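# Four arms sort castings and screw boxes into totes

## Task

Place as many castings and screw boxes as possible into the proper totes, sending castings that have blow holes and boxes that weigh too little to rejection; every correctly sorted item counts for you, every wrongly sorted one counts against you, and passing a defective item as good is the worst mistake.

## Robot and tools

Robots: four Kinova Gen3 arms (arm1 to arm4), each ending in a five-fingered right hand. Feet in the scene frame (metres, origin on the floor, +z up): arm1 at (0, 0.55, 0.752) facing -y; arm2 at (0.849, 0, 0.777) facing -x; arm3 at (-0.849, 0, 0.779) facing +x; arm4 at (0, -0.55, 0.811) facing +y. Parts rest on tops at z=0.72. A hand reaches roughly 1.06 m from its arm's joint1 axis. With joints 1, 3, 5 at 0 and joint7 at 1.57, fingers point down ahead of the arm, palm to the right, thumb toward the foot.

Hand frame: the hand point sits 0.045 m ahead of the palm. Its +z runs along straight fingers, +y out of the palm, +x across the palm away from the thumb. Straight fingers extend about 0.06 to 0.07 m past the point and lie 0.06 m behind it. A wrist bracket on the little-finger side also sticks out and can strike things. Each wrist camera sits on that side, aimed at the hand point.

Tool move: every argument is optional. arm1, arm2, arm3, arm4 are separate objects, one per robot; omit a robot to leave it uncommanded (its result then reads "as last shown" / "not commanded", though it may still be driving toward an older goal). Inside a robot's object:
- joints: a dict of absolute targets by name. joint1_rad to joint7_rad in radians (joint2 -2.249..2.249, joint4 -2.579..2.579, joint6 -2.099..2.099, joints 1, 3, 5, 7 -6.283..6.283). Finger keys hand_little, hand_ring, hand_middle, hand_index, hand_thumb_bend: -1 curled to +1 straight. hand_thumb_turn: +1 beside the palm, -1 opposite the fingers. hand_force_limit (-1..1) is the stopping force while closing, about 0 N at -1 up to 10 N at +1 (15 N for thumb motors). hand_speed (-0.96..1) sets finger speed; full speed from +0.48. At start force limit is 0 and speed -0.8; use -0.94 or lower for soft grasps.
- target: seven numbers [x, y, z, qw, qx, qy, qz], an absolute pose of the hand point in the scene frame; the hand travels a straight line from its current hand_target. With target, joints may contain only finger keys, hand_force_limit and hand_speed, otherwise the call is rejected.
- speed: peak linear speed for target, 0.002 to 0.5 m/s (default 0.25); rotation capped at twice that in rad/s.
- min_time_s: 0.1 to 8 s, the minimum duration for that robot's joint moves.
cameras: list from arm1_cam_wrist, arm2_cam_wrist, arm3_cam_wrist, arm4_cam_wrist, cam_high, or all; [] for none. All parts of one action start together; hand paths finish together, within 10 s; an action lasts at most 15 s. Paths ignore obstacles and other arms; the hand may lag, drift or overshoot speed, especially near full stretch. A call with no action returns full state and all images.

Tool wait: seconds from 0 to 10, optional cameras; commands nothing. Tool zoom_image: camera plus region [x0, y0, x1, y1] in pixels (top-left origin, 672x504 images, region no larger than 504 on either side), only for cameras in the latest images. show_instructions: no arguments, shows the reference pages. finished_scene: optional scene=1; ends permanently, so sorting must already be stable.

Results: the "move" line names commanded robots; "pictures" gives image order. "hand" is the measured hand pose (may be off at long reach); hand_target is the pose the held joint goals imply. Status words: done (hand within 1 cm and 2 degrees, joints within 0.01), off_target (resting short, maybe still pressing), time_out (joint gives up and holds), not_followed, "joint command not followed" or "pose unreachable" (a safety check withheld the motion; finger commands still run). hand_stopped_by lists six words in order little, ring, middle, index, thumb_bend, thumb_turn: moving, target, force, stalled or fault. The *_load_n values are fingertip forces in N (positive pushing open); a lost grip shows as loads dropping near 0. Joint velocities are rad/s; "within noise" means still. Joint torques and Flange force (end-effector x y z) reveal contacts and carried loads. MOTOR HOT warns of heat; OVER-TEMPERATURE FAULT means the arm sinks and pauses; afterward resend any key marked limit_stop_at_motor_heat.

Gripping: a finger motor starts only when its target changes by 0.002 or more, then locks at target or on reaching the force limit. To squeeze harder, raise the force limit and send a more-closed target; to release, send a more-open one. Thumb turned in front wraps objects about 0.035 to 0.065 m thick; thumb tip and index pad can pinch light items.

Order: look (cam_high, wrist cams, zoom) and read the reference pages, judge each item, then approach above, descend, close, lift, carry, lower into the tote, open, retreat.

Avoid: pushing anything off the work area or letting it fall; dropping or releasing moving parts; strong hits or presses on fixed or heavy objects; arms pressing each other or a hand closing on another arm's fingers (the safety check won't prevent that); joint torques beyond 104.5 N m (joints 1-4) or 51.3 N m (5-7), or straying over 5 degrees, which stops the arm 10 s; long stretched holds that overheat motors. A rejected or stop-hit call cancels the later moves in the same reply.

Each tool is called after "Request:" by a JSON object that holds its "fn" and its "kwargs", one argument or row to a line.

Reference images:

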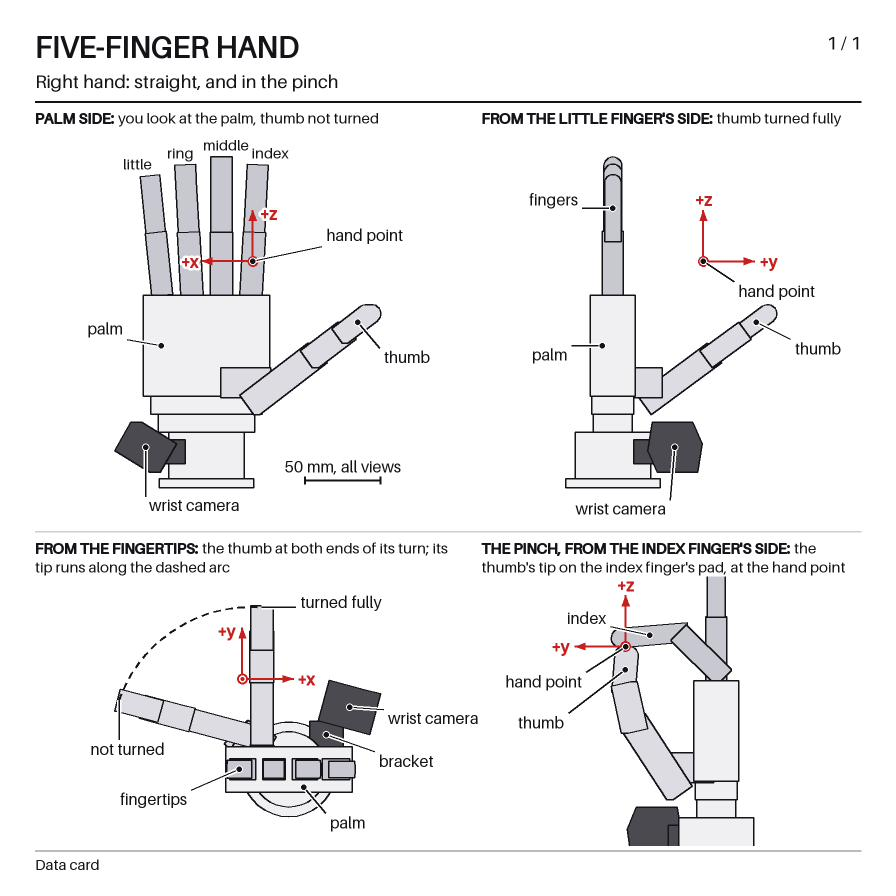

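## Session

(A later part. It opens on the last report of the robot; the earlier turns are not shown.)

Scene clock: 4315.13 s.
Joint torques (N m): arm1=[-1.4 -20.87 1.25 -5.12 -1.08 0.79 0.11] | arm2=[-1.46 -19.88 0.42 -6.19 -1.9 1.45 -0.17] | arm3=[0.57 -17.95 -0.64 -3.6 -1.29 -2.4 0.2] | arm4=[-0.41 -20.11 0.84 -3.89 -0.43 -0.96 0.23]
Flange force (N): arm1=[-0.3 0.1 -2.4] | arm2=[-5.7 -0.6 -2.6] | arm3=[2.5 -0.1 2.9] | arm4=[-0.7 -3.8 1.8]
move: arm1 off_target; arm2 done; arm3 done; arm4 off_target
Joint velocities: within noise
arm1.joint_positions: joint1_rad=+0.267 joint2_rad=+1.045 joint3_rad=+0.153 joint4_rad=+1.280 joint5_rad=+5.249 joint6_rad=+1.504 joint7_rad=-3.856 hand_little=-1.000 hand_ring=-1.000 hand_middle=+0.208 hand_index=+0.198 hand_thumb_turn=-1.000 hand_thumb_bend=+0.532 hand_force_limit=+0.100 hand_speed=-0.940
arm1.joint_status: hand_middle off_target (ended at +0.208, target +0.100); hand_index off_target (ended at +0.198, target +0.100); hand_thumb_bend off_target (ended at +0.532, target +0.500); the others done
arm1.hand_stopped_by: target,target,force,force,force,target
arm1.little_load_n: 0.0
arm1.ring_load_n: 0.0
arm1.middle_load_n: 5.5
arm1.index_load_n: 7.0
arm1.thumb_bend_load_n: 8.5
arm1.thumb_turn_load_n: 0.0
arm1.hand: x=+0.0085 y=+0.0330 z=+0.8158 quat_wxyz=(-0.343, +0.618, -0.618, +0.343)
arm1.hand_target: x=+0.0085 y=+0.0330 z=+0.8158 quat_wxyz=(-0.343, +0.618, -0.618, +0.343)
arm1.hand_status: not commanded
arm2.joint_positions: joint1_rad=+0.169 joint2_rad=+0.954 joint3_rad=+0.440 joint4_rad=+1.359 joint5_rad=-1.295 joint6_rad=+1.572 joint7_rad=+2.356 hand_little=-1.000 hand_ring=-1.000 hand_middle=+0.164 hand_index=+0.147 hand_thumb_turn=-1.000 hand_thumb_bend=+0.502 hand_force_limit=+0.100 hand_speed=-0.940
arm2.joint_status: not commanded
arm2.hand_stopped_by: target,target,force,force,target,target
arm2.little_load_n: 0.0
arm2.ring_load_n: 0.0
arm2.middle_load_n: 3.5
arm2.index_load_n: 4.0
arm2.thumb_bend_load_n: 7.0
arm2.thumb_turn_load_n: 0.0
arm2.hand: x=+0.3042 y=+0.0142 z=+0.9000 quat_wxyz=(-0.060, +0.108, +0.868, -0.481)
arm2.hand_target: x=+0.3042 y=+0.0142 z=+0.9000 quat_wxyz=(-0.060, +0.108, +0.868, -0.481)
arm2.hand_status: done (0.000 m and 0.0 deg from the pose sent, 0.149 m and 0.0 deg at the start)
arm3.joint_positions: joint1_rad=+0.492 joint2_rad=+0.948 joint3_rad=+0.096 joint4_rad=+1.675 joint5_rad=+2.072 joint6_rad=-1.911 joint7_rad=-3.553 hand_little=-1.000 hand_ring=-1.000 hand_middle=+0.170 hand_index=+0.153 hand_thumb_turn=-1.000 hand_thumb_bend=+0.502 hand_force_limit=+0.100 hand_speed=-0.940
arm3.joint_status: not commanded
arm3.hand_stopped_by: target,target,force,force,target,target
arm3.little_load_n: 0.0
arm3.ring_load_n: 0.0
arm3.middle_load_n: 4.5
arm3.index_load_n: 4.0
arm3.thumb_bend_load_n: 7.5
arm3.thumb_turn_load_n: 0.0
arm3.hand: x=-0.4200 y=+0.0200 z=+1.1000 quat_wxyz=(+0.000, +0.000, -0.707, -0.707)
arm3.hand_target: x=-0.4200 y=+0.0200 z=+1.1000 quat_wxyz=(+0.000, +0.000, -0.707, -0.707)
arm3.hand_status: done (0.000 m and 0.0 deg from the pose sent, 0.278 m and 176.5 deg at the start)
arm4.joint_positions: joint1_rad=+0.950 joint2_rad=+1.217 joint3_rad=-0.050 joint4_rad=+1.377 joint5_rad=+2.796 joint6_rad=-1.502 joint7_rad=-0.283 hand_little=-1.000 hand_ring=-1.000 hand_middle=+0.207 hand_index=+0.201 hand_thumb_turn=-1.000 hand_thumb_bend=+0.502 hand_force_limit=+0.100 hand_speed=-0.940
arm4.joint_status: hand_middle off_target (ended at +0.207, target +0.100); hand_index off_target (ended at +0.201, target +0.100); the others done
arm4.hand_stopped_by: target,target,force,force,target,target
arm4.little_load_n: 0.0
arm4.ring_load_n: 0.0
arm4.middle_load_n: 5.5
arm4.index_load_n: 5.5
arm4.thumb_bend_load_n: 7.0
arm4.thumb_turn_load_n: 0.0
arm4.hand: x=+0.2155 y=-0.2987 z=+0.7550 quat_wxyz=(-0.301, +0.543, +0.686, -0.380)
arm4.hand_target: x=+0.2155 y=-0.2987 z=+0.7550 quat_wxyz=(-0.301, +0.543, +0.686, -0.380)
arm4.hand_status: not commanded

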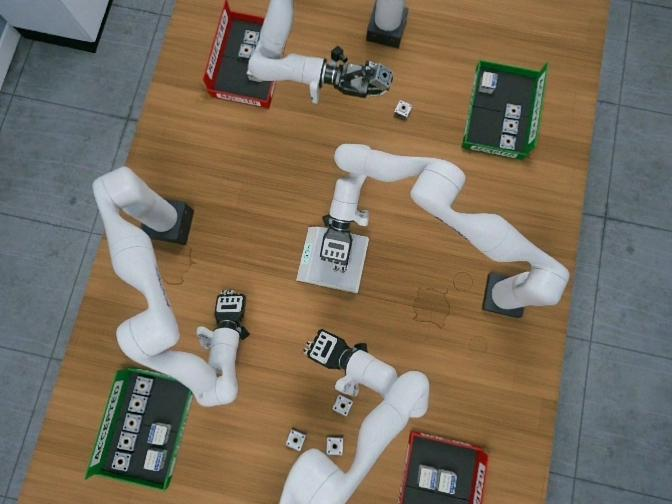

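Request:
{"fn": "zoom_image", "kwargs": {
  "camera": "cam_high",
  "region": [355, 55, 405, 93]
}}

Request:
{"fn": "move", "kwargs": {
  "arm1": {"target":[0.0085,0.033,0.88,0.3428,-0.6185,0.6185,-0.3428],"speed":0.2},
  "arm4": {"target":[0.2155,-0.2987,0.89,0.30093,-0.54295,-0.68633,0.38041],"speed":0.25},
  "arm2": {"joints":{"joint1_rad":0.733,"joint2_rad":0.937,"joint3_rad":0,"joint4_rad":1.671,"joint5_rad":-1.036,"joint6_rad":1.863,"joint7_rad":-0.452},"min_time_s":3.0},
  "arm3": {"target":[-0.685,0.4745,0.88,0.4848,-0.8747,0,0],"speed":0.45},
  "cameras": ["cam_high"]
}}

Request:
{"fn": "zoom_image", "kwargs": {
  "camera": "cam_high",
  "region": [280, 388, 340, 438]
}}

Scaled by 10.080 from the camera's image (finer frame: 960x720).

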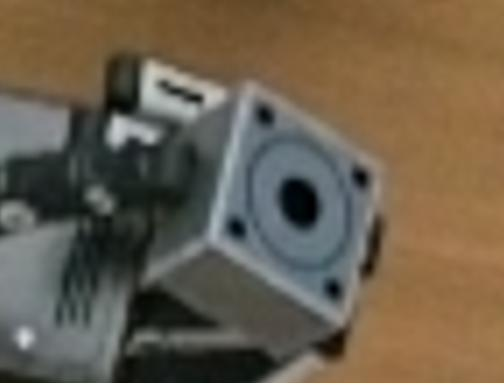

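Scene clock: 4328.73 s.
Joint torques (N m): arm1=[-1.76 -22.53 0.42 -6.04 -1.89 1.67 -0.01] | arm2=[-1.41 -16.74 -2.39 -3.36 -1.46 2.28 -0.04] | arm3=[0.76 -13.72 -1.91 -4.61 0 -2.13 0.08] | arm4=[-0.59 -21.01 0.2 -4.32 -0.91 -2.96 0.06]
Flange force (N): arm1=[0.3 4.2 -0.8] | arm2=[5.7 2.8 -0.2] | arm3=[-3.8 1.6 -0.7] | arm4=[-0.3 3.4 4.7]
move: arm1 done; arm2 done; arm3 done; arm4 done
Joint velocities: within noise
arm1.joint_positions: joint1_rad=+0.262 joint2_rad=+0.943 joint3_rad=+0.164 joint4_rad=+1.263 joint5_rad=+5.261 joint6_rad=+1.574 joint7_rad=-3.951 hand_little=-1.000 hand_ring=-1.000 hand_middle=+0.208 hand_index=+0.198 hand_thumb_turn=-1.000 hand_thumb_bend=+0.532 hand_force_limit=+0.100 hand_speed=-0.940
arm1.joint_status: not commanded
arm1.hand_stopped_by: target,target,force,force,force,target
arm1.little_load_n: 0.0
arm1.ring_load_n: 0.0
arm1.middle_load_n: 4.5
arm1.index_load_n: 6.0
arm1.thumb_bend_load_n: 9.5
arm1.thumb_turn_load_n: 0.0
arm1.hand: x=+0.0085 y=+0.0330 z=+0.8800 quat_wxyz=(-0.343, +0.618, -0.618, +0.343)
arm1.hand_target: x=+0.0085 y=+0.0330 z=+0.8800 quat_wxyz=(-0.343, +0.618, -0.618, +0.343)
arm1.hand_status: done (0.000 m and 0.0 deg from the pose sent, 0.064 m and 0.0 deg at the start)
arm2.joint_positions: joint1_rad=+0.733 joint2_rad=+0.937 joint3_rad=+0.000 joint4_rad=+1.671 joint5_rad=-1.036 joint6_rad=+1.863 joint7_rad=-0.452 hand_little=-1.000 hand_ring=-1.000 hand_middle=+0.164 hand_index=+0.147 hand_thumb_turn=-1.000 hand_thumb_bend=+0.502 hand_force_limit=+0.100 hand_speed=-0.940
arm2.joint_status: all done
arm2.hand_stopped_by: target,target,force,force,target,target
arm2.little_load_n: 0.0
arm2.ring_load_n: 0.0
arm2.middle_load_n: 4.0
arm2.index_load_n: 4.5
arm2.thumb_bend_load_n: 6.5
arm2.thumb_turn_load_n: -0.5
arm2.hand: x=+0.4235 y=+0.0448 z=+1.1012 quat_wxyz=(+0.705, +0.705, -0.052, -0.054)
arm2.hand_target: x=+0.4235 y=+0.0448 z=+1.1012 quat_wxyz=(+0.705, +0.705, -0.052, -0.054)
arm2.hand_status: not commanded
arm3.joint_positions: joint1_rad=-0.712 joint2_rad=+0.636 joint3_rad=-0.389 joint4_rad=+2.318 joint5_rad=+0.551 joint6_rad=-0.701 joint7_rad=+0.091 hand_little=-1.000 hand_ring=-1.000 hand_middle=+0.170 hand_index=+0.153 hand_thumb_turn=-1.000 hand_thumb_bend=+0.502 hand_force_limit=+0.100 hand_speed=-0.940
arm3.joint_status: not commanded
arm3.hand_stopped_by: target,target,force,force,target,target
arm3.little_load_n: 0.0
arm3.ring_load_n: 0.0
arm3.middle_load_n: 4.0
arm3.index_load_n: 4.0
arm3.thumb_bend_load_n: 8.0
arm3.thumb_turn_load_n: 0.0
arm3.hand: x=-0.6850 y=+0.4745 z=+0.8800 quat_wxyz=(-0.485, +0.875, +0.000, +0.000)
arm3.hand_target: x=-0.6850 y=+0.4745 z=+0.8800 quat_wxyz=(-0.485, +0.875, +0.000, +0.000)
arm3.hand_status: done (0.000 m and 0.0 deg from the pose sent, 0.570 m and 180.0 deg at the start)
arm4.joint_positions: joint1_rad=+0.948 joint2_rad=+0.958 joint3_rad=-0.053 joint4_rad=+1.431 joint5_rad=+2.780 joint6_rad=-1.692 joint7_rad=-0.360 hand_little=-1.000 hand_ring=-1.000 hand_middle=+0.207 hand_index=+0.201 hand_thumb_turn=-1.000 hand_thumb_bend=+0.503 hand_force_limit=+0.100 hand_speed=-0.940
arm4.joint_status: not commanded
arm4.hand_stopped_by: target,target,force,force,target,target
arm4.little_load_n: 0.0
arm4.ring_load_n: 0.0
arm4.middle_load_n: 4.0
arm4.index_load_n: 4.5
arm4.thumb_bend_load_n: 8.0
arm4.thumb_turn_load_n: 0.0
arm4.hand: x=+0.2155 y=-0.2987 z=+0.8900 quat_wxyz=(-0.301, +0.543, +0.686, -0.380)
arm4.hand_target: x=+0.2155 y=-0.2987 z=+0.8900 quat_wxyz=(-0.301, +0.543, +0.686, -0.380)
arm4.hand_status: done (0.000 m and 0.0 deg from the pose sent, 0.135 m and 0.0 deg at the start)

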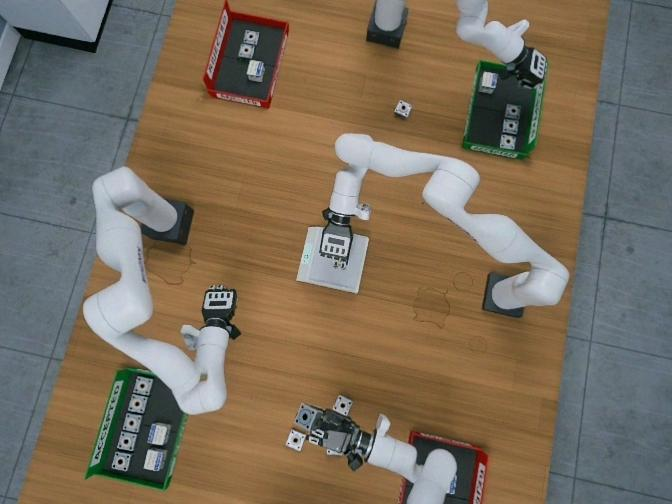

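Scaled by 8.400 from the camera's image (finer frame: 960x720).

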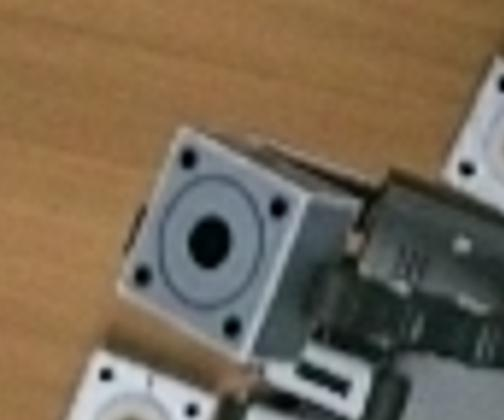

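Request:
{"fn": "move", "kwargs": {
  "arm1": {"target":[-0.22,0.10,0.90,0,0,0.8747,-0.4848],"speed":0.45},
  "arm3": {"target":[-0.685,0.4745,0.77,0.4848,-0.8747,0,0],"speed":0.15},
  "arm4": {"target":[0.0265,-0.013,0.88,0.3428,-0.6185,-0.6185,0.3428],"speed":0.25}
}}

Request:
{"fn": "move", "kwargs": {
  "arm2": {"target":[0.573,-0.414,0.87,0,0,0.8747,-0.4848],"speed":0.5},
  "arm3": {"target":[-0.685,0.4745,0.7585,0.4848,-0.8747,0,0],"speed":0.04},
  "arm4": {"target":[0.0265,-0.013,0.82,0.3428,-0.6185,-0.6185,0.3428],"speed":0.1},
  "cameras": ["cam_high","arm3_cam_wrist"]
}}

Scene clock: 4370.17 s.
Joint torques (N m): arm1=[-1.88 -15.26 1.87 -5.19 -1.15 2.14 0.01] | arm2=[-1.4 -16.77 -2.42 -3.36 -1.48 2.31 -0.01] | arm3=[0.71 -15.84 -2.24 -1.7 0.51 -2.01 0.09] | arm4=[-0.54 -25.08 -1.81 -6.55 -2.13 -2.08 0.08]
Flange force (N): arm1=[4.2 5.6 0.7] | arm2=[5.6 2.8 -0.3] | arm3=[-3.5 0.3 -1.3] | arm4=[-0.7 3.8 3.5]
move: arm1 done; arm3 done; arm4 done
Joint velocities: within noise
arm1.joint_positions: joint1_rad=+0.505 joint2_rad=+0.516 joint3_rad=+0.376 joint4_rad=+2.246 joint5_rad=+4.261 joint6_rad=+0.935 joint7_rad=-3.678 hand_little=-1.000 hand_ring=-1.000 hand_middle=+0.208 hand_index=+0.198 hand_thumb_turn=-1.000 hand_thumb_bend=+0.532 hand_force_limit=+0.100 hand_speed=-0.940
arm1.joint_status: not commanded
arm1.hand_stopped_by: target,target,force,force,force,target
arm1.little_load_n: 0.0
arm1.ring_load_n: 0.0
arm1.middle_load_n: 4.5
arm1.index_load_n: 6.0
arm1.thumb_bend_load_n: 9.5
arm1.thumb_turn_load_n: 0.0
arm1.hand: x=-0.2200 y=+0.1000 z=+0.9000 quat_wxyz=(+0.000, +0.000, -0.875, +0.485)
arm1.hand_target: x=-0.2200 y=+0.1000 z=+0.9000 quat_wxyz=(+0.000, +0.000, -0.875, +0.485)
arm1.hand_status: done (0.000 m and 0.0 deg from the pose sent, 0.239 m and 90.0 deg at the start)
arm2: as last shown
arm2.middle_load_n: 4.5
arm3.joint_positions: joint1_rad=-0.782 joint2_rad=+0.984 joint3_rad=-0.291 joint4_rad=+2.301 joint5_rad=+0.482 joint6_rad=-0.983 joint7_rad=+0.318 hand_little=-1.000 hand_ring=-1.000 hand_middle=+0.170 hand_index=+0.153 hand_thumb_turn=-1.000 hand_thumb_bend=+0.502 hand_force_limit=+0.100 hand_speed=-0.940
arm3.joint_status: not commanded
arm3.hand_stopped_by: target,target,force,force,target,target
arm3.little_load_n: 0.0
arm3.ring_load_n: 0.0
arm3.middle_load_n: 3.5
arm3.index_load_n: 4.0
arm3.thumb_bend_load_n: 8.0
arm3.thumb_turn_load_n: 0.0
arm3.hand: x=-0.6850 y=+0.4745 z=+0.7700 quat_wxyz=(-0.485, +0.875, +0.000, +0.000)
arm3.hand_target: x=-0.6850 y=+0.4745 z=+0.7700 quat_wxyz=(-0.485, +0.875, +0.000, +0.000)
arm3.hand_status: done (0.000 m and 0.0 deg from the pose sent, 0.110 m and 0.0 deg at the start)
arm4.joint_positions: joint1_rad=+0.519 joint2_rad=+1.122 joint3_rad=-0.165 joint4_rad=+1.085 joint5_rad=+2.378 joint6_rad=-1.464 joint7_rad=-0.914 hand_little=-1.000 hand_ring=-1.000 hand_middle=+0.207 hand_index=+0.201 hand_thumb_turn=-1.000 hand_thumb_bend=+0.503 hand_force_limit=+0.100 hand_speed=-0.940
arm4.joint_status: not commanded
arm4.hand_stopped_by: target,target,force,force,target,target
arm4.little_load_n: 0.0
arm4.ring_load_n: 0.0
arm4.middle_load_n: 4.0
arm4.index_load_n: 4.0
arm4.thumb_bend_load_n: 8.0
arm4.thumb_turn_load_n: 0.0
arm4.hand: x=+0.0265 y=-0.0130 z=+0.8800 quat_wxyz=(-0.343, +0.618, +0.618, -0.343)
arm4.hand_target: x=+0.0265 y=-0.0130 z=+0.8800 quat_wxyz=(-0.343, +0.618, +0.618, -0.343)
arm4.hand_status: done (0.000 m and 0.0 deg from the pose sent, 0.343 m and 13.3 deg at the start)
pictures: none

Scene clock: 4374.03 s.
Joint torques (N m): arm1=[-1.88 -15.27 1.94 -5.07 -1.18 2.11 0.01] | arm2=[-1.45 -13.65 -3.36 -4.48 -0.57 2.01 -0.14] | arm3=[0.18 -11.22 -0.59 -1.46 -0.09 -0.03 0.3] | arm4=[-0.57 -25.4 -1.92 -6.13 -1.97 -2.17 0.09]
Flange force (N): arm1=[4.6 5.4 0.8] | arm2=[-0.8 0.3 -7.2] | arm3=[-3.7 -8.5 -10.7] | arm4=[-1.3 3.5 3.6]
move: arm2 done; arm3 done; arm4 done
Joint velocities: within noise
arm1: as last shown
arm1.index_load_n: 5.5
arm2.joint_positions: joint1_rad=-0.354 joint2_rad=+0.689 joint3_rad=-0.338 joint4_rad=+2.171 joint5_rad=-1.984 joint6_rad=+0.677 joint7_rad=-3.368 hand_little=-1.000 hand_ring=-1.000 hand_middle=+0.164 hand_index=+0.147 hand_thumb_turn=-1.000 hand_thumb_bend=+0.502 hand_force_limit=+0.100 hand_speed=-0.940
arm2.joint_status: not commanded
arm2.hand_stopped_by: target,target,force,force,target,target
arm2.little_load_n: 0.0
arm2.ring_load_n: 0.0
arm2.middle_load_n: 3.5
arm2.index_load_n: 4.0
arm2.thumb_bend_load_n: 7.0
arm2.thumb_turn_load_n: 0.0
arm2.hand: x=+0.5730 y=-0.4140 z=+0.8700 quat_wxyz=(+0.000, +0.000, -0.875, +0.485)
arm2.hand_target: x=+0.5730 y=-0.4140 z=+0.8700 quat_wxyz=(+0.000, +0.000, -0.875, +0.485)
arm2.hand_status: done (0.000 m and 0.0 deg from the pose sent, 0.535 m and 177.8 deg at the start; a joint's target at an end of its range on 29 of 116 steps)
arm3.joint_positions: joint1_rad=-0.785 joint2_rad=+1.020 joint3_rad=-0.284 joint4_rad=+2.292 joint5_rad=+0.482 joint6_rad=-1.005 joint7_rad=+0.334 hand_little=-1.000 hand_ring=-1.000 hand_middle=+0.170 hand_index=+0.153 hand_thumb_turn=-1.000 hand_thumb_bend=+0.502 hand_force_limit=+0.100 hand_speed=-0.940
arm3.joint_status: not commanded
arm3.hand_stopped_by: target,target,force,force,target,target
arm3.little_load_n: 0.0
arm3.ring_load_n: 0.0
arm3.middle_load_n: 3.5
arm3.index_load_n: 4.0
arm3.thumb_bend_load_n: 7.5
arm3.thumb_turn_load_n: 0.0
arm3.hand: x=-0.6850 y=+0.4745 z=+0.7585 quat_wxyz=(-0.485, +0.875, +0.000, +0.000)
arm3.hand_target: x=-0.6850 y=+0.4745 z=+0.7585 quat_wxyz=(-0.485, +0.875, +0.000, +0.000)
arm3.hand_status: done (0.000 m and 0.0 deg from the pose sent, 0.012 m and 0.0 deg at the start)
arm4.joint_positions: joint1_rad=+0.519 joint2_rad=+1.222 joint3_rad=-0.163 joint4_rad=+1.072 joint5_rad=+2.382 joint6_rad=-1.408 joint7_rad=-0.848 hand_little=-1.000 hand_ring=-1.000 hand_middle=+0.207 hand_index=+0.201 hand_thumb_turn=-1.000 hand_thumb_bend=+0.503 hand_force_limit=+0.100 hand_speed=-0.940
arm4.joint_status: not commanded
arm4.hand_stopped_by: target,target,force,force,target,target
arm4.little_load_n: 0.0
arm4.ring_load_n: 0.0
arm4.middle_load_n: 4.5
arm4.index_load_n: 4.5
arm4.thumb_bend_load_n: 8.5
arm4.thumb_turn_load_n: 0.0
arm4.hand: x=+0.0265 y=-0.0130 z=+0.8200 quat_wxyz=(-0.343, +0.618, +0.618, -0.343)
arm4.hand_target: x=+0.0265 y=-0.0130 z=+0.8200 quat_wxyz=(-0.343, +0.618, +0.618, -0.343)
arm4.hand_status: done (0.000 m and 0.0 deg from the pose sent, 0.060 m and 0.0 deg at the start)
pictures: arm3_cam_wrist, cam_high
arm3_cam_wrist: T_world_to_cam=[[0.23515, -0.50227, -0.83212, 1.03397], [-0.83454, -0.54321, 0.09205, -0.38621], [-0.49825, 0.67279, -0.5469, -0.13587]] pos_world=[-0.63314, 0.40096, 0.82163]

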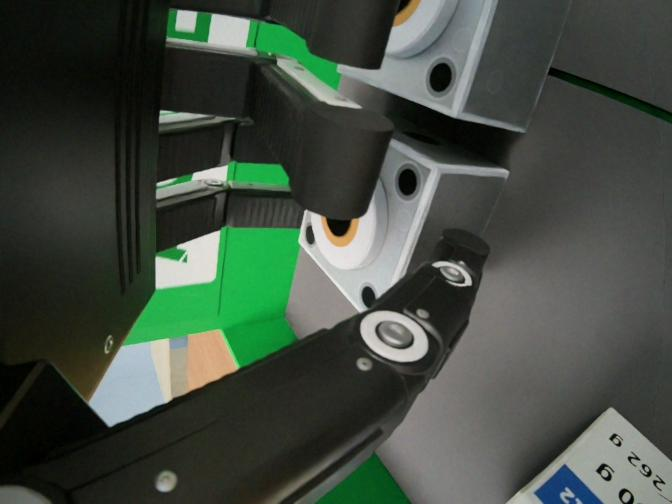

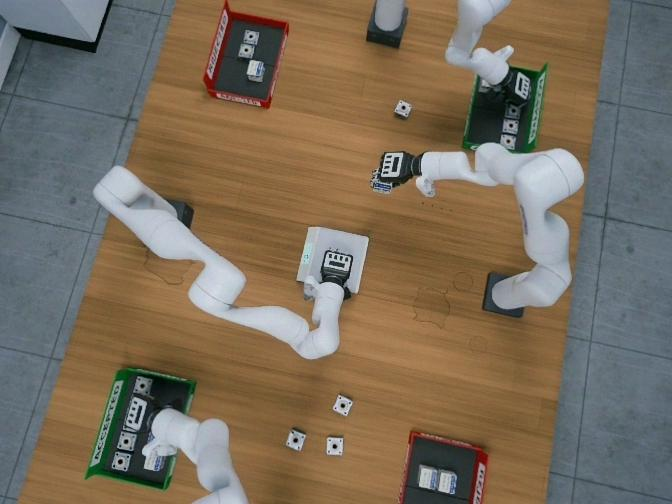

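Request:
{"fn": "move", "kwargs": {
  "arm2": {"target":[0.573,-0.414,0.77,0,0,0.8747,-0.4848],"speed":0.18},
  "arm3": {"joints":{"hand_index":0.225,"hand_middle":0.24,"hand_thumb_bend":0.56,"hand_speed":-0.8}},
  "arm4": {"target":[0.0265,-0.013,0.8178,0.3428,-0.6185,-0.6185,0.3428],"speed":0.03}
}}

Request:
{"fn": "move", "kwargs": {
  "arm2": {"target":[0.573,-0.414,0.7585,0,0,0.8747,-0.4848],"speed":0.04},
  "arm3": {"target":[-0.685,0.4745,0.88,0.4848,-0.8747,0,0],"speed":0.2},
  "arm4": {"joints":{"hand_index":0.275,"hand_middle":0.28,"hand_thumb_bend":0.57,"hand_speed":-0.8}},
  "cameras": ["cam_high","arm2_cam_wrist"]
}}

Request:
{"fn": "zoom_image", "kwargs": {
  "camera": "cam_high",
  "region": [298, 242, 314, 266]
}}

Scene clock: 4385.57 s.
Joint torques (N m): arm1=[-1.84 -15.36 1.89 -5.17 -1.18 2.17 -0.06] | arm2=[-1.42 -15.37 -3.77 -2.12 -0.02 2.07 -0.15] | arm3=[0.75 -15.42 -1.98 -1.38 0.46 -1.67 0.09] | arm4=[-1.22 -20.64 -0.51 -4.83 -0.74 -0.86 0.25]
Flange force (N): arm1=[4.2 5.8 0.9] | arm2=[-0.1 -0.5 -6.6] | arm3=[-3.8 -0.7 -2.2] | arm4=[-1.8 -3.7 -2.2]
move: arm2 done; arm3 done; arm4 done
Joint velocities: within noise
arm1: as last shown
arm1.index_load_n: 6.0
arm2.joint_positions: joint1_rad=-0.405 joint2_rad=+0.967 joint3_rad=-0.264 joint4_rad=+2.154 joint5_rad=-2.170 joint6_rad=+0.810 joint7_rad=-3.036 hand_little=-1.000 hand_ring=-1.000 hand_middle=+0.164 hand_index=+0.147 hand_thumb_turn=-1.000 hand_thumb_bend=+0.502 hand_force_limit=+0.100 hand_speed=-0.940
arm2.joint_status: not commanded
arm2.hand_stopped_by: target,target,force,force,target,target
arm2.little_load_n: 0.0
arm2.ring_load_n: 0.0
arm2.middle_load_n: 3.5
arm2.index_load_n: 4.0
arm2.thumb_bend_load_n: 7.0
arm2.thumb_turn_load_n: 0.0
arm2.hand: x=+0.5730 y=-0.4140 z=+0.7700 quat_wxyz=(+0.000, +0.000, -0.875, +0.485)
arm2.hand_target: x=+0.5730 y=-0.4140 z=+0.7700 quat_wxyz=(+0.000, +0.000, -0.875, +0.485)
arm2.hand_status: done (0.000 m and 0.0 deg from the pose sent, 0.100 m and 0.0 deg at the start)
arm3.joint_positions: joint1_rad=-0.785 joint2_rad=+1.020 joint3_rad=-0.284 joint4_rad=+2.292 joint5_rad=+0.482 joint6_rad=-1.005 joint7_rad=+0.334 hand_little=-1.000 hand_ring=-1.000 hand_middle=+0.240 hand_index=+0.226 hand_thumb_turn=-1.000 hand_thumb_bend=+0.560 hand_force_limit=+0.100 hand_speed=-0.800
arm3.joint_status: all done
arm3.hand_stopped_by: target,target,target,target,target,target
arm3.little_load_n: 0.0
arm3.ring_load_n: 0.0
arm3.middle_load_n: 0.0
arm3.index_load_n: 0.0
arm3.thumb_bend_load_n: -0.5
arm3.thumb_turn_load_n: 0.0
arm3.hand: x=-0.6850 y=+0.4745 z=+0.7585 quat_wxyz=(-0.485, +0.875, +0.000, +0.000)
arm3.hand_target: x=-0.6850 y=+0.4745 z=+0.7585 quat_wxyz=(-0.485, +0.875, +0.000, +0.000)
arm3.hand_status: not commanded
arm4.joint_positions: joint1_rad=+0.519 joint2_rad=+1.226 joint3_rad=-0.163 joint4_rad=+1.071 joint5_rad=+2.382 joint6_rad=-1.406 joint7_rad=-0.846 hand_little=-1.000 hand_ring=-1.000 hand_middle=+0.207 hand_index=+0.201 hand_thumb_turn=-1.000 hand_thumb_bend=+0.503 hand_force_limit=+0.100 hand_speed=-0.940
arm4.joint_status: not commanded
arm4.hand_stopped_by: target,target,force,force,target,target
arm4.little_load_n: 0.0
arm4.ring_load_n: 0.0
arm4.middle_load_n: 4.5
arm4.index_load_n: 4.5
arm4.thumb_bend_load_n: 7.5
arm4.thumb_turn_load_n: 0.0
arm4.hand: x=+0.0265 y=-0.0130 z=+0.8178 quat_wxyz=(-0.343, +0.618, +0.618, -0.343)
arm4.hand_target: x=+0.0265 y=-0.0130 z=+0.8178 quat_wxyz=(-0.343, +0.618, +0.618, -0.343)
arm4.hand_status: done (0.000 m and 0.0 deg from the pose sent, 0.002 m and 0.0 deg at the start)
pictures: none

Scene clock: 4386.77 s.
Joint torques (N m): arm1=[-1.97 -15.22 1.86 -5.12 -1.15 2.18 0.04] | arm2=[-2.13 -10.64 -1.8 -1.5 -0.27 -0.21 0.06] | arm3=[0.72 -13.12 -1.63 -4.33 0.01 -1.78 0.07] | arm4=[-0.5 -24.04 -1.29 -5.79 -1.53 -1.71 0.09]
Flange force (N): arm1=[4.6 5.2 0.5] | arm2=[-0.2 -9.8 -15.7] | arm3=[-4.0 0.7 -1.6] | arm4=[-1.4 1.2 2.2]
move: arm2 done; arm3 done; arm4 done
Joint velocities: within noise
arm1: as last shown
arm1.index_load_n: 5.5
arm2.joint_positions: joint1_rad=-0.410 joint2_rad=+0.999 joint3_rad=-0.256 joint4_rad=+2.146 joint5_rad=-2.181 joint6_rad=+0.825 joint7_rad=-3.010 hand_little=-1.000 hand_ring=-1.000 hand_middle=+0.164 hand_index=+0.147 hand_thumb_turn=-1.000 hand_thumb_bend=+0.502 hand_force_limit=+0.100 hand_speed=-0.940
arm2.joint_status: not commanded
arm2.hand_stopped_by: target,target,force,force,target,target
arm2.little_load_n: 0.0
arm2.ring_load_n: 0.0
arm2.middle_load_n: 3.5
arm2.index_load_n: 4.5
arm2.thumb_bend_load_n: 6.5
arm2.thumb_turn_load_n: 0.0
arm2.hand: x=+0.5730 y=-0.4140 z=+0.7585 quat_wxyz=(+0.000, +0.000, -0.875, +0.485)
arm2.hand_target: x=+0.5730 y=-0.4140 z=+0.7585 quat_wxyz=(+0.000, +0.000, -0.875, +0.485)
arm2.hand_status: done (0.000 m and 0.0 deg from the pose sent, 0.012 m and 0.0 deg at the start)
arm3.joint_positions: joint1_rad=-0.717 joint2_rad=+0.635 joint3_rad=-0.382 joint4_rad=+2.319 joint5_rad=+0.555 joint6_rad=-0.704 joint7_rad=+0.085 hand_little=-1.000 hand_ring=-1.000 hand_middle=+0.240 hand_index=+0.226 hand_thumb_turn=-1.000 hand_thumb_bend=+0.560 hand_force_limit=+0.100 hand_speed=-0.800
arm3.joint_status: not commanded
arm3.hand_stopped_by: target,target,target,target,target,target
arm3.little_load_n: 0.0
arm3.ring_load_n: 0.0
arm3.middle_load_n: 0.0
arm3.index_load_n: 0.0
arm3.thumb_bend_load_n: 0.0
arm3.thumb_turn_load_n: 0.0
arm3.hand: x=-0.6850 y=+0.4745 z=+0.8800 quat_wxyz=(-0.485, +0.875, +0.000, +0.000)
arm3.hand_target: x=-0.6850 y=+0.4745 z=+0.8800 quat_wxyz=(-0.485, +0.875, +0.000, +0.000)
arm3.hand_status: done (0.000 m and 0.0 deg from the pose sent, 0.122 m and 0.0 deg at the start)
arm4.joint_positions: joint1_rad=+0.519 joint2_rad=+1.226 joint3_rad=-0.163 joint4_rad=+1.071 joint5_rad=+2.382 joint6_rad=-1.406 joint7_rad=-0.846 hand_little=-1.000 hand_ring=-1.000 hand_middle=+0.280 hand_index=+0.276 hand_thumb_turn=-1.000 hand_thumb_bend=+0.570 hand_force_limit=+0.100 hand_speed=-0.800
arm4.joint_status: all done
arm4.hand_stopped_by: target,target,target,target,target,target
arm4.little_load_n: 0.0
arm4.ring_load_n: 0.0
arm4.middle_load_n: 0.0
arm4.index_load_n: 0.0
arm4.thumb_bend_load_n: 0.0
arm4.thumb_turn_load_n: 0.0
arm4.hand: x=+0.0265 y=-0.0130 z=+0.8178 quat_wxyz=(-0.343, +0.618, +0.618, -0.343)
arm4.hand_target: x=+0.0265 y=-0.0130 z=+0.8178 quat_wxyz=(-0.343, +0.618, +0.618, -0.343)
arm4.hand_status: not commanded
pictures: arm2_cam_wrist, cam_high
arm2_cam_wrist: T_world_to_cam=[[-0.27984, 0.52743, -0.80219, 0.98108], [0.83158, 0.55072, 0.072, -0.30906], [0.47975, -0.64693, -0.59272, 0.02492]] pos_world=[0.5196, -0.33113, 0.82403]

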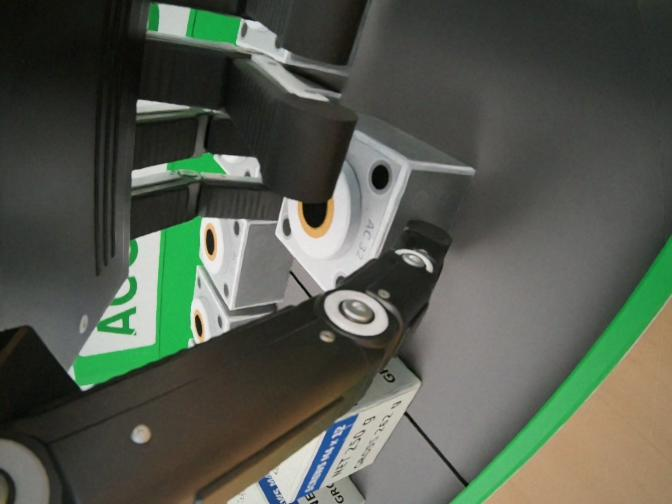

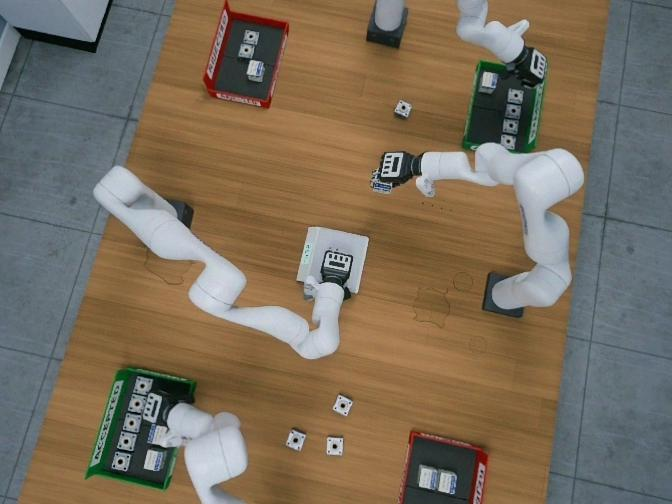

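Scaled by 21.000 from the camera's image (finer frame: 960x720).

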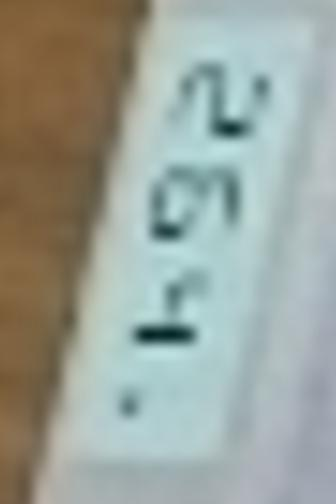

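Request:
{"fn": "move", "kwargs": {
  "arm1": {"target":[-0.28,0.16,0.90,0.3428,-0.6185,-0.6185,0.3428],"speed":0.45},
  "arm2": {"joints":{"hand_index":0.22,"hand_middle":0.235,"hand_thumb_bend":0.555,"hand_speed":-0.8}},
  "arm3": {"target":[-0.57,0.25,0.93,0.4848,-0.8747,0,0],"speed":0.35,"joints":{"hand_index":0.6,"hand_middle":0.6,"hand_thumb_bend":0.65,"hand_speed":0.2}},
  "arm4": {"target":[0.0265,-0.013,0.90,0.3428,-0.6185,-0.6185,0.3428],"speed":0.2}
}}

Request:
{"fn": "move", "kwargs": {
  "arm2": {"target":[0.573,-0.414,0.88,0,0,0.8747,-0.4848],"speed":0.2},
  "arm3": {"target":[-0.567,0.1083,0.82,0.48201,-0.86966,0.09371,-0.05194],"speed":0.25},
  "arm4": {"target":[-0.05,-0.30,0.95,0.3428,-0.6185,-0.6185,0.3428],"speed":0.3},
  "cameras": ["cam_high","arm3_cam_wrist"]
}}

Request:
{"fn": "zoom_image", "kwargs": {
  "camera": "arm3_cam_wrist",
  "region": [420, 110, 600, 290]
}}

Scene clock: 4516.83 s.
Joint torques (N m): arm1=[-1.89 -13.36 10.67 -2.33 0.28 2.29 -0.06] | arm2=[-1.41 -14.96 -3.42 -1.72 -0.01 1.74 -0.15] | arm3=[0.69 -10.85 -1.01 -4.34 -0.93 -1.56 0.06] | arm4=[-0.52 -23.67 -1.21 -6.43 -1.65 -1.58 0.09]
Flange force (N): arm1=[-0.8 3.1 10.1] | arm2=[0.0 -1.7 -7.2] | arm3=[-2.8 -1.6 0.3] | arm4=[-1.0 1.6 2.2]
move: arm1 done; arm2 done; arm3 done; arm4 done
Joint velocities: within noise
arm1.joint_positions: joint1_rad=-0.764 joint2_rad=+1.380 joint3_rad=+1.671 joint4_rad=+2.152 joint5_rad=+2.043 joint6_rad=-0.560 joint7_rad=-3.449 hand_little=-1.000 hand_ring=-1.000 hand_middle=+0.208 hand_index=+0.198 hand_thumb_turn=-1.000 hand_thumb_bend=+0.532 hand_force_limit=+0.100 hand_speed=-0.940
arm1.joint_status: not commanded
arm1.hand_stopped_by: target,target,force,force,force,target
arm1.little_load_n: 0.0
arm1.ring_load_n: 0.0
arm1.middle_load_n: 4.5
arm1.index_load_n: 5.5
arm1.thumb_bend_load_n: 9.5
arm1.thumb_turn_load_n: 0.0
arm1.hand: x=-0.2800 y=+0.1600 z=+0.9000 quat_wxyz=(+0.343, -0.618, -0.618, +0.343)
arm1.hand_target: x=-0.2800 y=+0.1600 z=+0.9000 quat_wxyz=(+0.343, -0.618, -0.618, +0.343)
arm1.hand_status: done (0.000 m and 0.0 deg from the pose sent, 0.085 m and 90.0 deg at the start; pose on its path clipped on 20 of 107 steps)
arm2.joint_positions: joint1_rad=-0.410 joint2_rad=+0.999 joint3_rad=-0.256 joint4_rad=+2.146 joint5_rad=-2.181 joint6_rad=+0.825 joint7_rad=-3.010 hand_little=-1.000 hand_ring=-1.000 hand_middle=+0.236 hand_index=+0.220 hand_thumb_turn=-1.000 hand_thumb_bend=+0.556 hand_force_limit=+0.100 hand_speed=-0.800
arm2.joint_status: all done
arm2.hand_stopped_by: target,target,target,target,target,target
arm2.little_load_n: 0.0
arm2.ring_load_n: 0.0
arm2.middle_load_n: 0.0
arm2.index_load_n: 0.0
arm2.thumb_bend_load_n: 0.0
arm2.thumb_turn_load_n: 0.5
arm2.hand: x=+0.5730 y=-0.4140 z=+0.7585 quat_wxyz=(+0.000, +0.000, -0.875, +0.485)
arm2.hand_target: x=+0.5730 y=-0.4140 z=+0.7585 quat_wxyz=(+0.000, +0.000, -0.875, +0.485)
arm2.hand_status: not commanded
arm3.joint_positions: joint1_rad=+0.042 joint2_rad=+0.472 joint3_rad=-0.259 joint4_rad=+2.274 joint5_rad=+1.748 joint6_rad=-0.900 joint7_rad=-0.506 hand_little=-1.000 hand_ring=-1.000 hand_middle=+0.600 hand_index=+0.600 hand_thumb_turn=-1.000 hand_thumb_bend=+0.650 hand_force_limit=+0.100 hand_speed=+0.200
arm3.joint_status: all done
arm3.hand_stopped_by: target,target,target,target,target,target
arm3.little_load_n: 0.0
arm3.ring_load_n: 0.0
arm3.middle_load_n: 0.0
arm3.index_load_n: -0.5
arm3.thumb_bend_load_n: 0.0
arm3.thumb_turn_load_n: 0.5
arm3.hand: x=-0.5700 y=+0.2500 z=+0.9300 quat_wxyz=(-0.485, +0.875, +0.000, +0.000)
arm3.hand_target: x=-0.5700 y=+0.2500 z=+0.9300 quat_wxyz=(-0.485, +0.875, +0.000, +0.000)
arm3.hand_status: done (0.000 m and 0.0 deg from the pose sent, 0.257 m and 0.0 deg at the start)
arm4.joint_positions: joint1_rad=+0.519 joint2_rad=+1.092 joint3_rad=-0.166 joint4_rad=+1.082 joint5_rad=+2.376 joint6_rad=-1.485 joint7_rad=-0.939 hand_little=-1.000 hand_ring=-1.000 hand_middle=+0.280 hand_index=+0.276 hand_thumb_turn=-1.000 hand_thumb_bend=+0.570 hand_force_limit=+0.100 hand_speed=-0.800
arm4.joint_status: not commanded
arm4.hand_stopped_by: target,target,target,target,target,target
arm4.little_load_n: 0.0
arm4.ring_load_n: 0.0
arm4.middle_load_n: 0.0
arm4.index_load_n: 0.0
arm4.thumb_bend_load_n: 0.0
arm4.thumb_turn_load_n: 0.0
arm4.hand: x=+0.0265 y=-0.0130 z=+0.9000 quat_wxyz=(-0.343, +0.618, +0.618, -0.343)
arm4.hand_target: x=+0.0265 y=-0.0130 z=+0.9000 quat_wxyz=(-0.343, +0.618, +0.618, -0.343)
arm4.hand_status: done (0.000 m and 0.0 deg from the pose sent, 0.082 m and 0.0 deg at the start)
pictures: none

Scene clock: 4518.47 s.
Joint torques (N m): arm1=[-1.88 -13.35 10.73 -2.38 0.3 2.42 -0.05] | arm2=[-1.41 -12.96 -3.13 -4.42 -0.57 1.68 -0.17] | arm3=[0.67 -12.2 -1.06 -0.38 -0.14 -1.79 0.12] | arm4=[-0.44 -12.44 -0.21 -2.99 -0.9 -2.22 0.14]
Flange force (N): arm1=[-1.0 3.2 9.9] | arm2=[-1.0 -0.5 -7.6] | arm3=[-1.6 -3.5 -0.1] | arm4=[-0.7 1.6 3.6]
move: arm2 done; arm3 done; arm4 done
Joint velocities: within noise
arm1: as last shown
arm2.joint_positions: joint1_rad=-0.341 joint2_rad=+0.664 joint3_rad=-0.355 joint4_rad=+2.167 joint5_rad=-1.956 joint6_rad=+0.660 joint7_rad=-3.410 hand_little=-1.000 hand_ring=-1.000 hand_middle=+0.236 hand_index=+0.220 hand_thumb_turn=-1.000 hand_thumb_bend=+0.556 hand_force_limit=+0.100 hand_speed=-0.800
arm2.joint_status: not commanded
arm2.hand_stopped_by: target,target,target,target,target,target
arm2.little_load_n: 0.0
arm2.ring_load_n: 0.5
arm2.middle_load_n: 0.0
arm2.index_load_n: 0.0
arm2.thumb_bend_load_n: 0.0
arm2.thumb_turn_load_n: 0.0
arm2.hand: x=+0.5730 y=-0.4140 z=+0.8800 quat_wxyz=(+0.000, +0.000, -0.875, +0.485)
arm2.hand_target: x=+0.5730 y=-0.4140 z=+0.8800 quat_wxyz=(+0.000, +0.000, -0.875, +0.485)
arm2.hand_status: done (0.000 m and 0.0 deg from the pose sent, 0.122 m and 0.0 deg at the start)
arm3.joint_positions: joint1_rad=+0.403 joint2_rad=+0.806 joint3_rad=-0.084 joint4_rad=+2.371 joint5_rad=+1.732 joint6_rad=-0.946 joint7_rad=+0.025 hand_little=-1.000 hand_ring=-1.000 hand_middle=+0.600 hand_index=+0.600 hand_thumb_turn=-1.000 hand_thumb_bend=+0.650 hand_force_limit=+0.100 hand_speed=+0.200
arm3.joint_status: not commanded
arm3.hand_stopped_by: target,target,target,target,target,target
arm3.little_load_n: 0.0
arm3.ring_load_n: 0.0
arm3.middle_load_n: 0.0
arm3.index_load_n: 0.0
arm3.thumb_bend_load_n: 0.0
arm3.thumb_turn_load_n: 0.0
arm3.hand: x=-0.5670 y=+0.1083 z=+0.8200 quat_wxyz=(-0.482, +0.870, -0.094, +0.052)
arm3.hand_target: x=-0.5670 y=+0.1083 z=+0.8200 quat_wxyz=(-0.482, +0.870, -0.094, +0.052)
arm3.hand_status: done (0.000 m and 0.0 deg from the pose sent, 0.179 m and 12.3 deg at the start)
arm4.joint_positions: joint1_rad=+0.717 joint2_rad=+0.550 joint3_rad=-0.203 joint4_rad=+2.182 joint5_rad=+2.312 joint6_rad=-1.170 joint7_rad=-0.472 hand_little=-1.000 hand_ring=-1.000 hand_middle=+0.280 hand_index=+0.276 hand_thumb_turn=-1.000 hand_thumb_bend=+0.570 hand_force_limit=+0.100 hand_speed=-0.800
arm4.joint_status: not commanded
arm4.hand_stopped_by: target,target,target,target,target,target
arm4.little_load_n: 0.0
arm4.ring_load_n: 0.0
arm4.middle_load_n: 0.0
arm4.index_load_n: 0.0
arm4.thumb_bend_load_n: 0.0
arm4.thumb_turn_load_n: 0.0
arm4.hand: x=-0.0500 y=-0.3000 z=+0.9500 quat_wxyz=(-0.343, +0.618, +0.618, -0.343)
arm4.hand_target: x=-0.0500 y=-0.3000 z=+0.9500 quat_wxyz=(-0.343, +0.618, +0.618, -0.343)
arm4.hand_status: done (0.000 m and 0.0 deg from the pose sent, 0.301 m and 0.0 deg at the start)
pictures: arm3_cam_wrist, cam_high
arm3_cam_wrist: T_world_to_cam=[[0.12279, -0.54081, -0.83213, 0.81393], [-0.93108, -0.35302, 0.09204, -0.56764], [-0.34354, 0.76348, -0.54689, 0.28084]] pos_world=[-0.53198, 0.02538, 0.88313]

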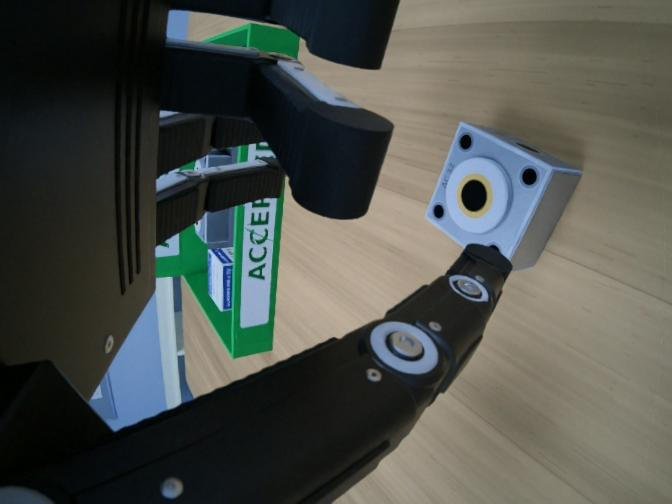

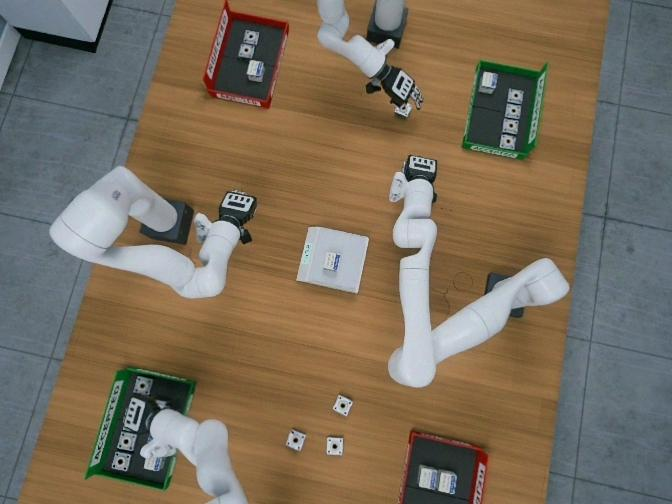

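Scaled by 2.800 from the camera's image (finer frame: 960x720).

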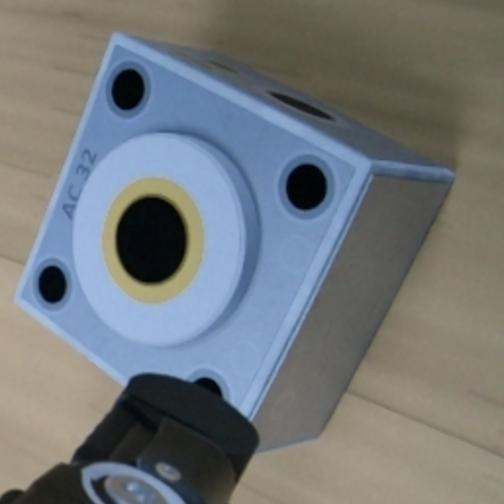

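Request:
{"fn": "move", "kwargs": {
  "arm1": {"target":[-0.6305,0.367,0.90,0.3428,-0.6185,-0.6185,0.3428],"speed":0.22},
  "arm2": {"target":[0.5544,0.0174,0.82,0.31614,-0.57038,0.66314,-0.36754],"speed":0.4,"joints":{"hand_index":0.6,"hand_middle":0.6,"hand_thumb_bend":0.65,"hand_speed":0.2}},
  "arm3": {"target":[-0.567,0.1083,0.751,0.48201,-0.86966,0.09371,-0.05194],"speed":0.1},
  "cameras": ["cam_high","arm1_cam_wrist"]
}}

Scene clock: 4608.37 s.
Joint torques (N m): arm1=[-1.89 -18.54 3.64 -7.36 0.09 2.49 -0.01] | arm2=[-1.44 -16.86 -1.12 -3.37 -0.45 1.72 -0.15] | arm3=[0.7 -13.35 -1.4 1.11 0.25 -1.74 0.1] | arm4=[-0.46 -12.44 -0.25 -3 -0.91 -2.21 0.12]
Flange force (N): arm1=[9.2 7.1 6.3] | arm2=[-3.6 -5.7 0.9] | arm3=[-1.3 -3.5 0.0] | arm4=[-0.8 1.7 3.5]
move: arm1 done; arm2 done; arm3 done
Joint velocities: within noise
arm1.joint_positions: joint1_rad=+0.926 joint2_rad=+0.628 joint3_rad=+0.287 joint4_rad=+1.948 joint5_rad=+2.530 joint6_rad=+0.418 joint7_rad=-2.932 hand_little=-1.000 hand_ring=-1.000 hand_middle=+0.208 hand_index=+0.198 hand_thumb_turn=-1.000 hand_thumb_bend=+0.532 hand_force_limit=+0.100 hand_speed=-0.940
arm1.joint_status: not commanded
arm1.hand_stopped_by: target,target,force,force,force,target
arm1.little_load_n: 0.0
arm1.ring_load_n: 0.0
arm1.middle_load_n: 4.5
arm1.index_load_n: 5.5
arm1.thumb_bend_load_n: 9.5
arm1.thumb_turn_load_n: 0.0
arm1.hand: x=-0.6305 y=+0.3670 z=+0.9000 quat_wxyz=(+0.343, -0.618, -0.618, +0.343)
arm1.hand_target: x=-0.6305 y=+0.3670 z=+0.9000 quat_wxyz=(+0.343, -0.618, -0.618, +0.343)
arm1.hand_status: done (0.000 m and 0.0 deg from the pose sent, 0.407 m and 0.0 deg at the start)
arm2.joint_positions: joint1_rad=+0.021 joint2_rad=+0.988 joint3_rad=-0.076 joint4_rad=+1.516 joint5_rad=-0.094 joint6_rad=+1.641 joint7_rad=-3.282 hand_little=-1.000 hand_ring=-1.000 hand_middle=+0.600 hand_index=+0.600 hand_thumb_turn=-1.000 hand_thumb_bend=+0.650 hand_force_limit=+0.100 hand_speed=+0.200
arm2.joint_status: all done
arm2.hand_stopped_by: target,target,target,target,target,target
arm2.little_load_n: 0.0
arm2.ring_load_n: 0.0
arm2.middle_load_n: 0.0
arm2.index_load_n: 0.0
arm2.thumb_bend_load_n: 0.0
arm2.thumb_turn_load_n: 0.0
arm2.hand: x=+0.5544 y=+0.0174 z=+0.8200 quat_wxyz=(-0.316, +0.570, -0.663, +0.368)
arm2.hand_target: x=+0.5544 y=+0.0174 z=+0.8200 quat_wxyz=(-0.316, +0.570, -0.663, +0.368)
arm2.hand_status: done (0.000 m and 0.0 deg from the pose sent, 0.436 m and 81.4 deg at the start)
arm3.joint_positions: joint1_rad=+0.415 joint2_rad=+1.035 joint3_rad=-0.095 joint4_rad=+2.329 joint5_rad=+1.612 joint6_rad=-0.903 joint7_rad=+0.253 hand_little=-1.000 hand_ring=-1.000 hand_middle=+0.600 hand_index=+0.600 hand_thumb_turn=-1.000 hand_thumb_bend=+0.650 hand_force_limit=+0.100 hand_speed=+0.200
arm3.joint_status: not commanded
arm3.hand_stopped_by: target,target,target,target,target,target
arm3.little_load_n: 0.0
arm3.ring_load_n: 0.0
arm3.middle_load_n: 0.0
arm3.index_load_n: 0.0
arm3.thumb_bend_load_n: 0.0
arm3.thumb_turn_load_n: 0.0
arm3.hand: x=-0.5670 y=+0.1083 z=+0.7510 quat_wxyz=(-0.482, +0.870, -0.094, +0.052)
arm3.hand_target: x=-0.5670 y=+0.1083 z=+0.7510 quat_wxyz=(-0.482, +0.870, -0.094, +0.052)
arm3.hand_status: done (0.000 m and 0.0 deg from the pose sent, 0.069 m and 0.0 deg at the start)
arm4: as last shown
arm4.middle_load_n: -0.5
pictures: arm1_cam_wrist, cam_high
arm1_cam_wrist: T_world_to_cam=[[0.54419, 0.22439, -0.80839, 0.9856], [0.55897, -0.81552, 0.14993, 0.51157], [-0.62562, -0.53346, -0.56923, 0.42308]] pos_world=[-0.55763, 0.42174, 0.96089]

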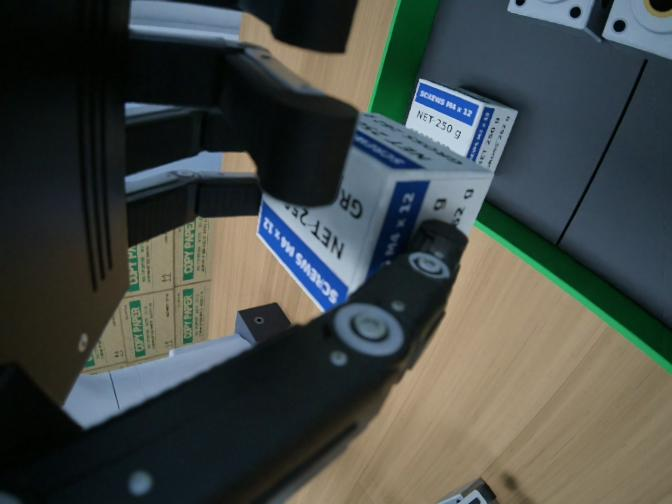

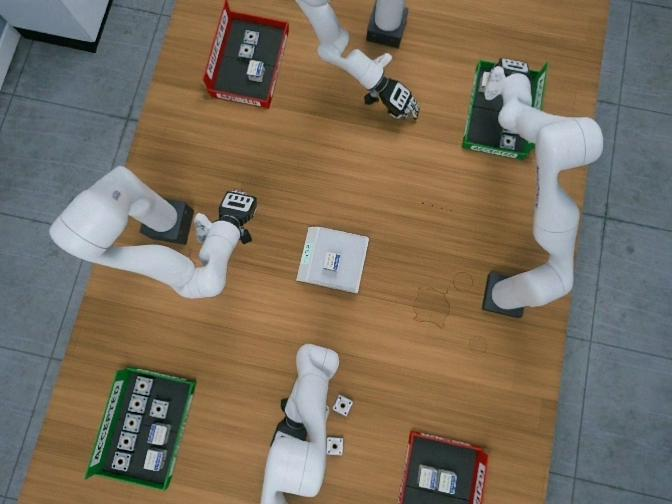

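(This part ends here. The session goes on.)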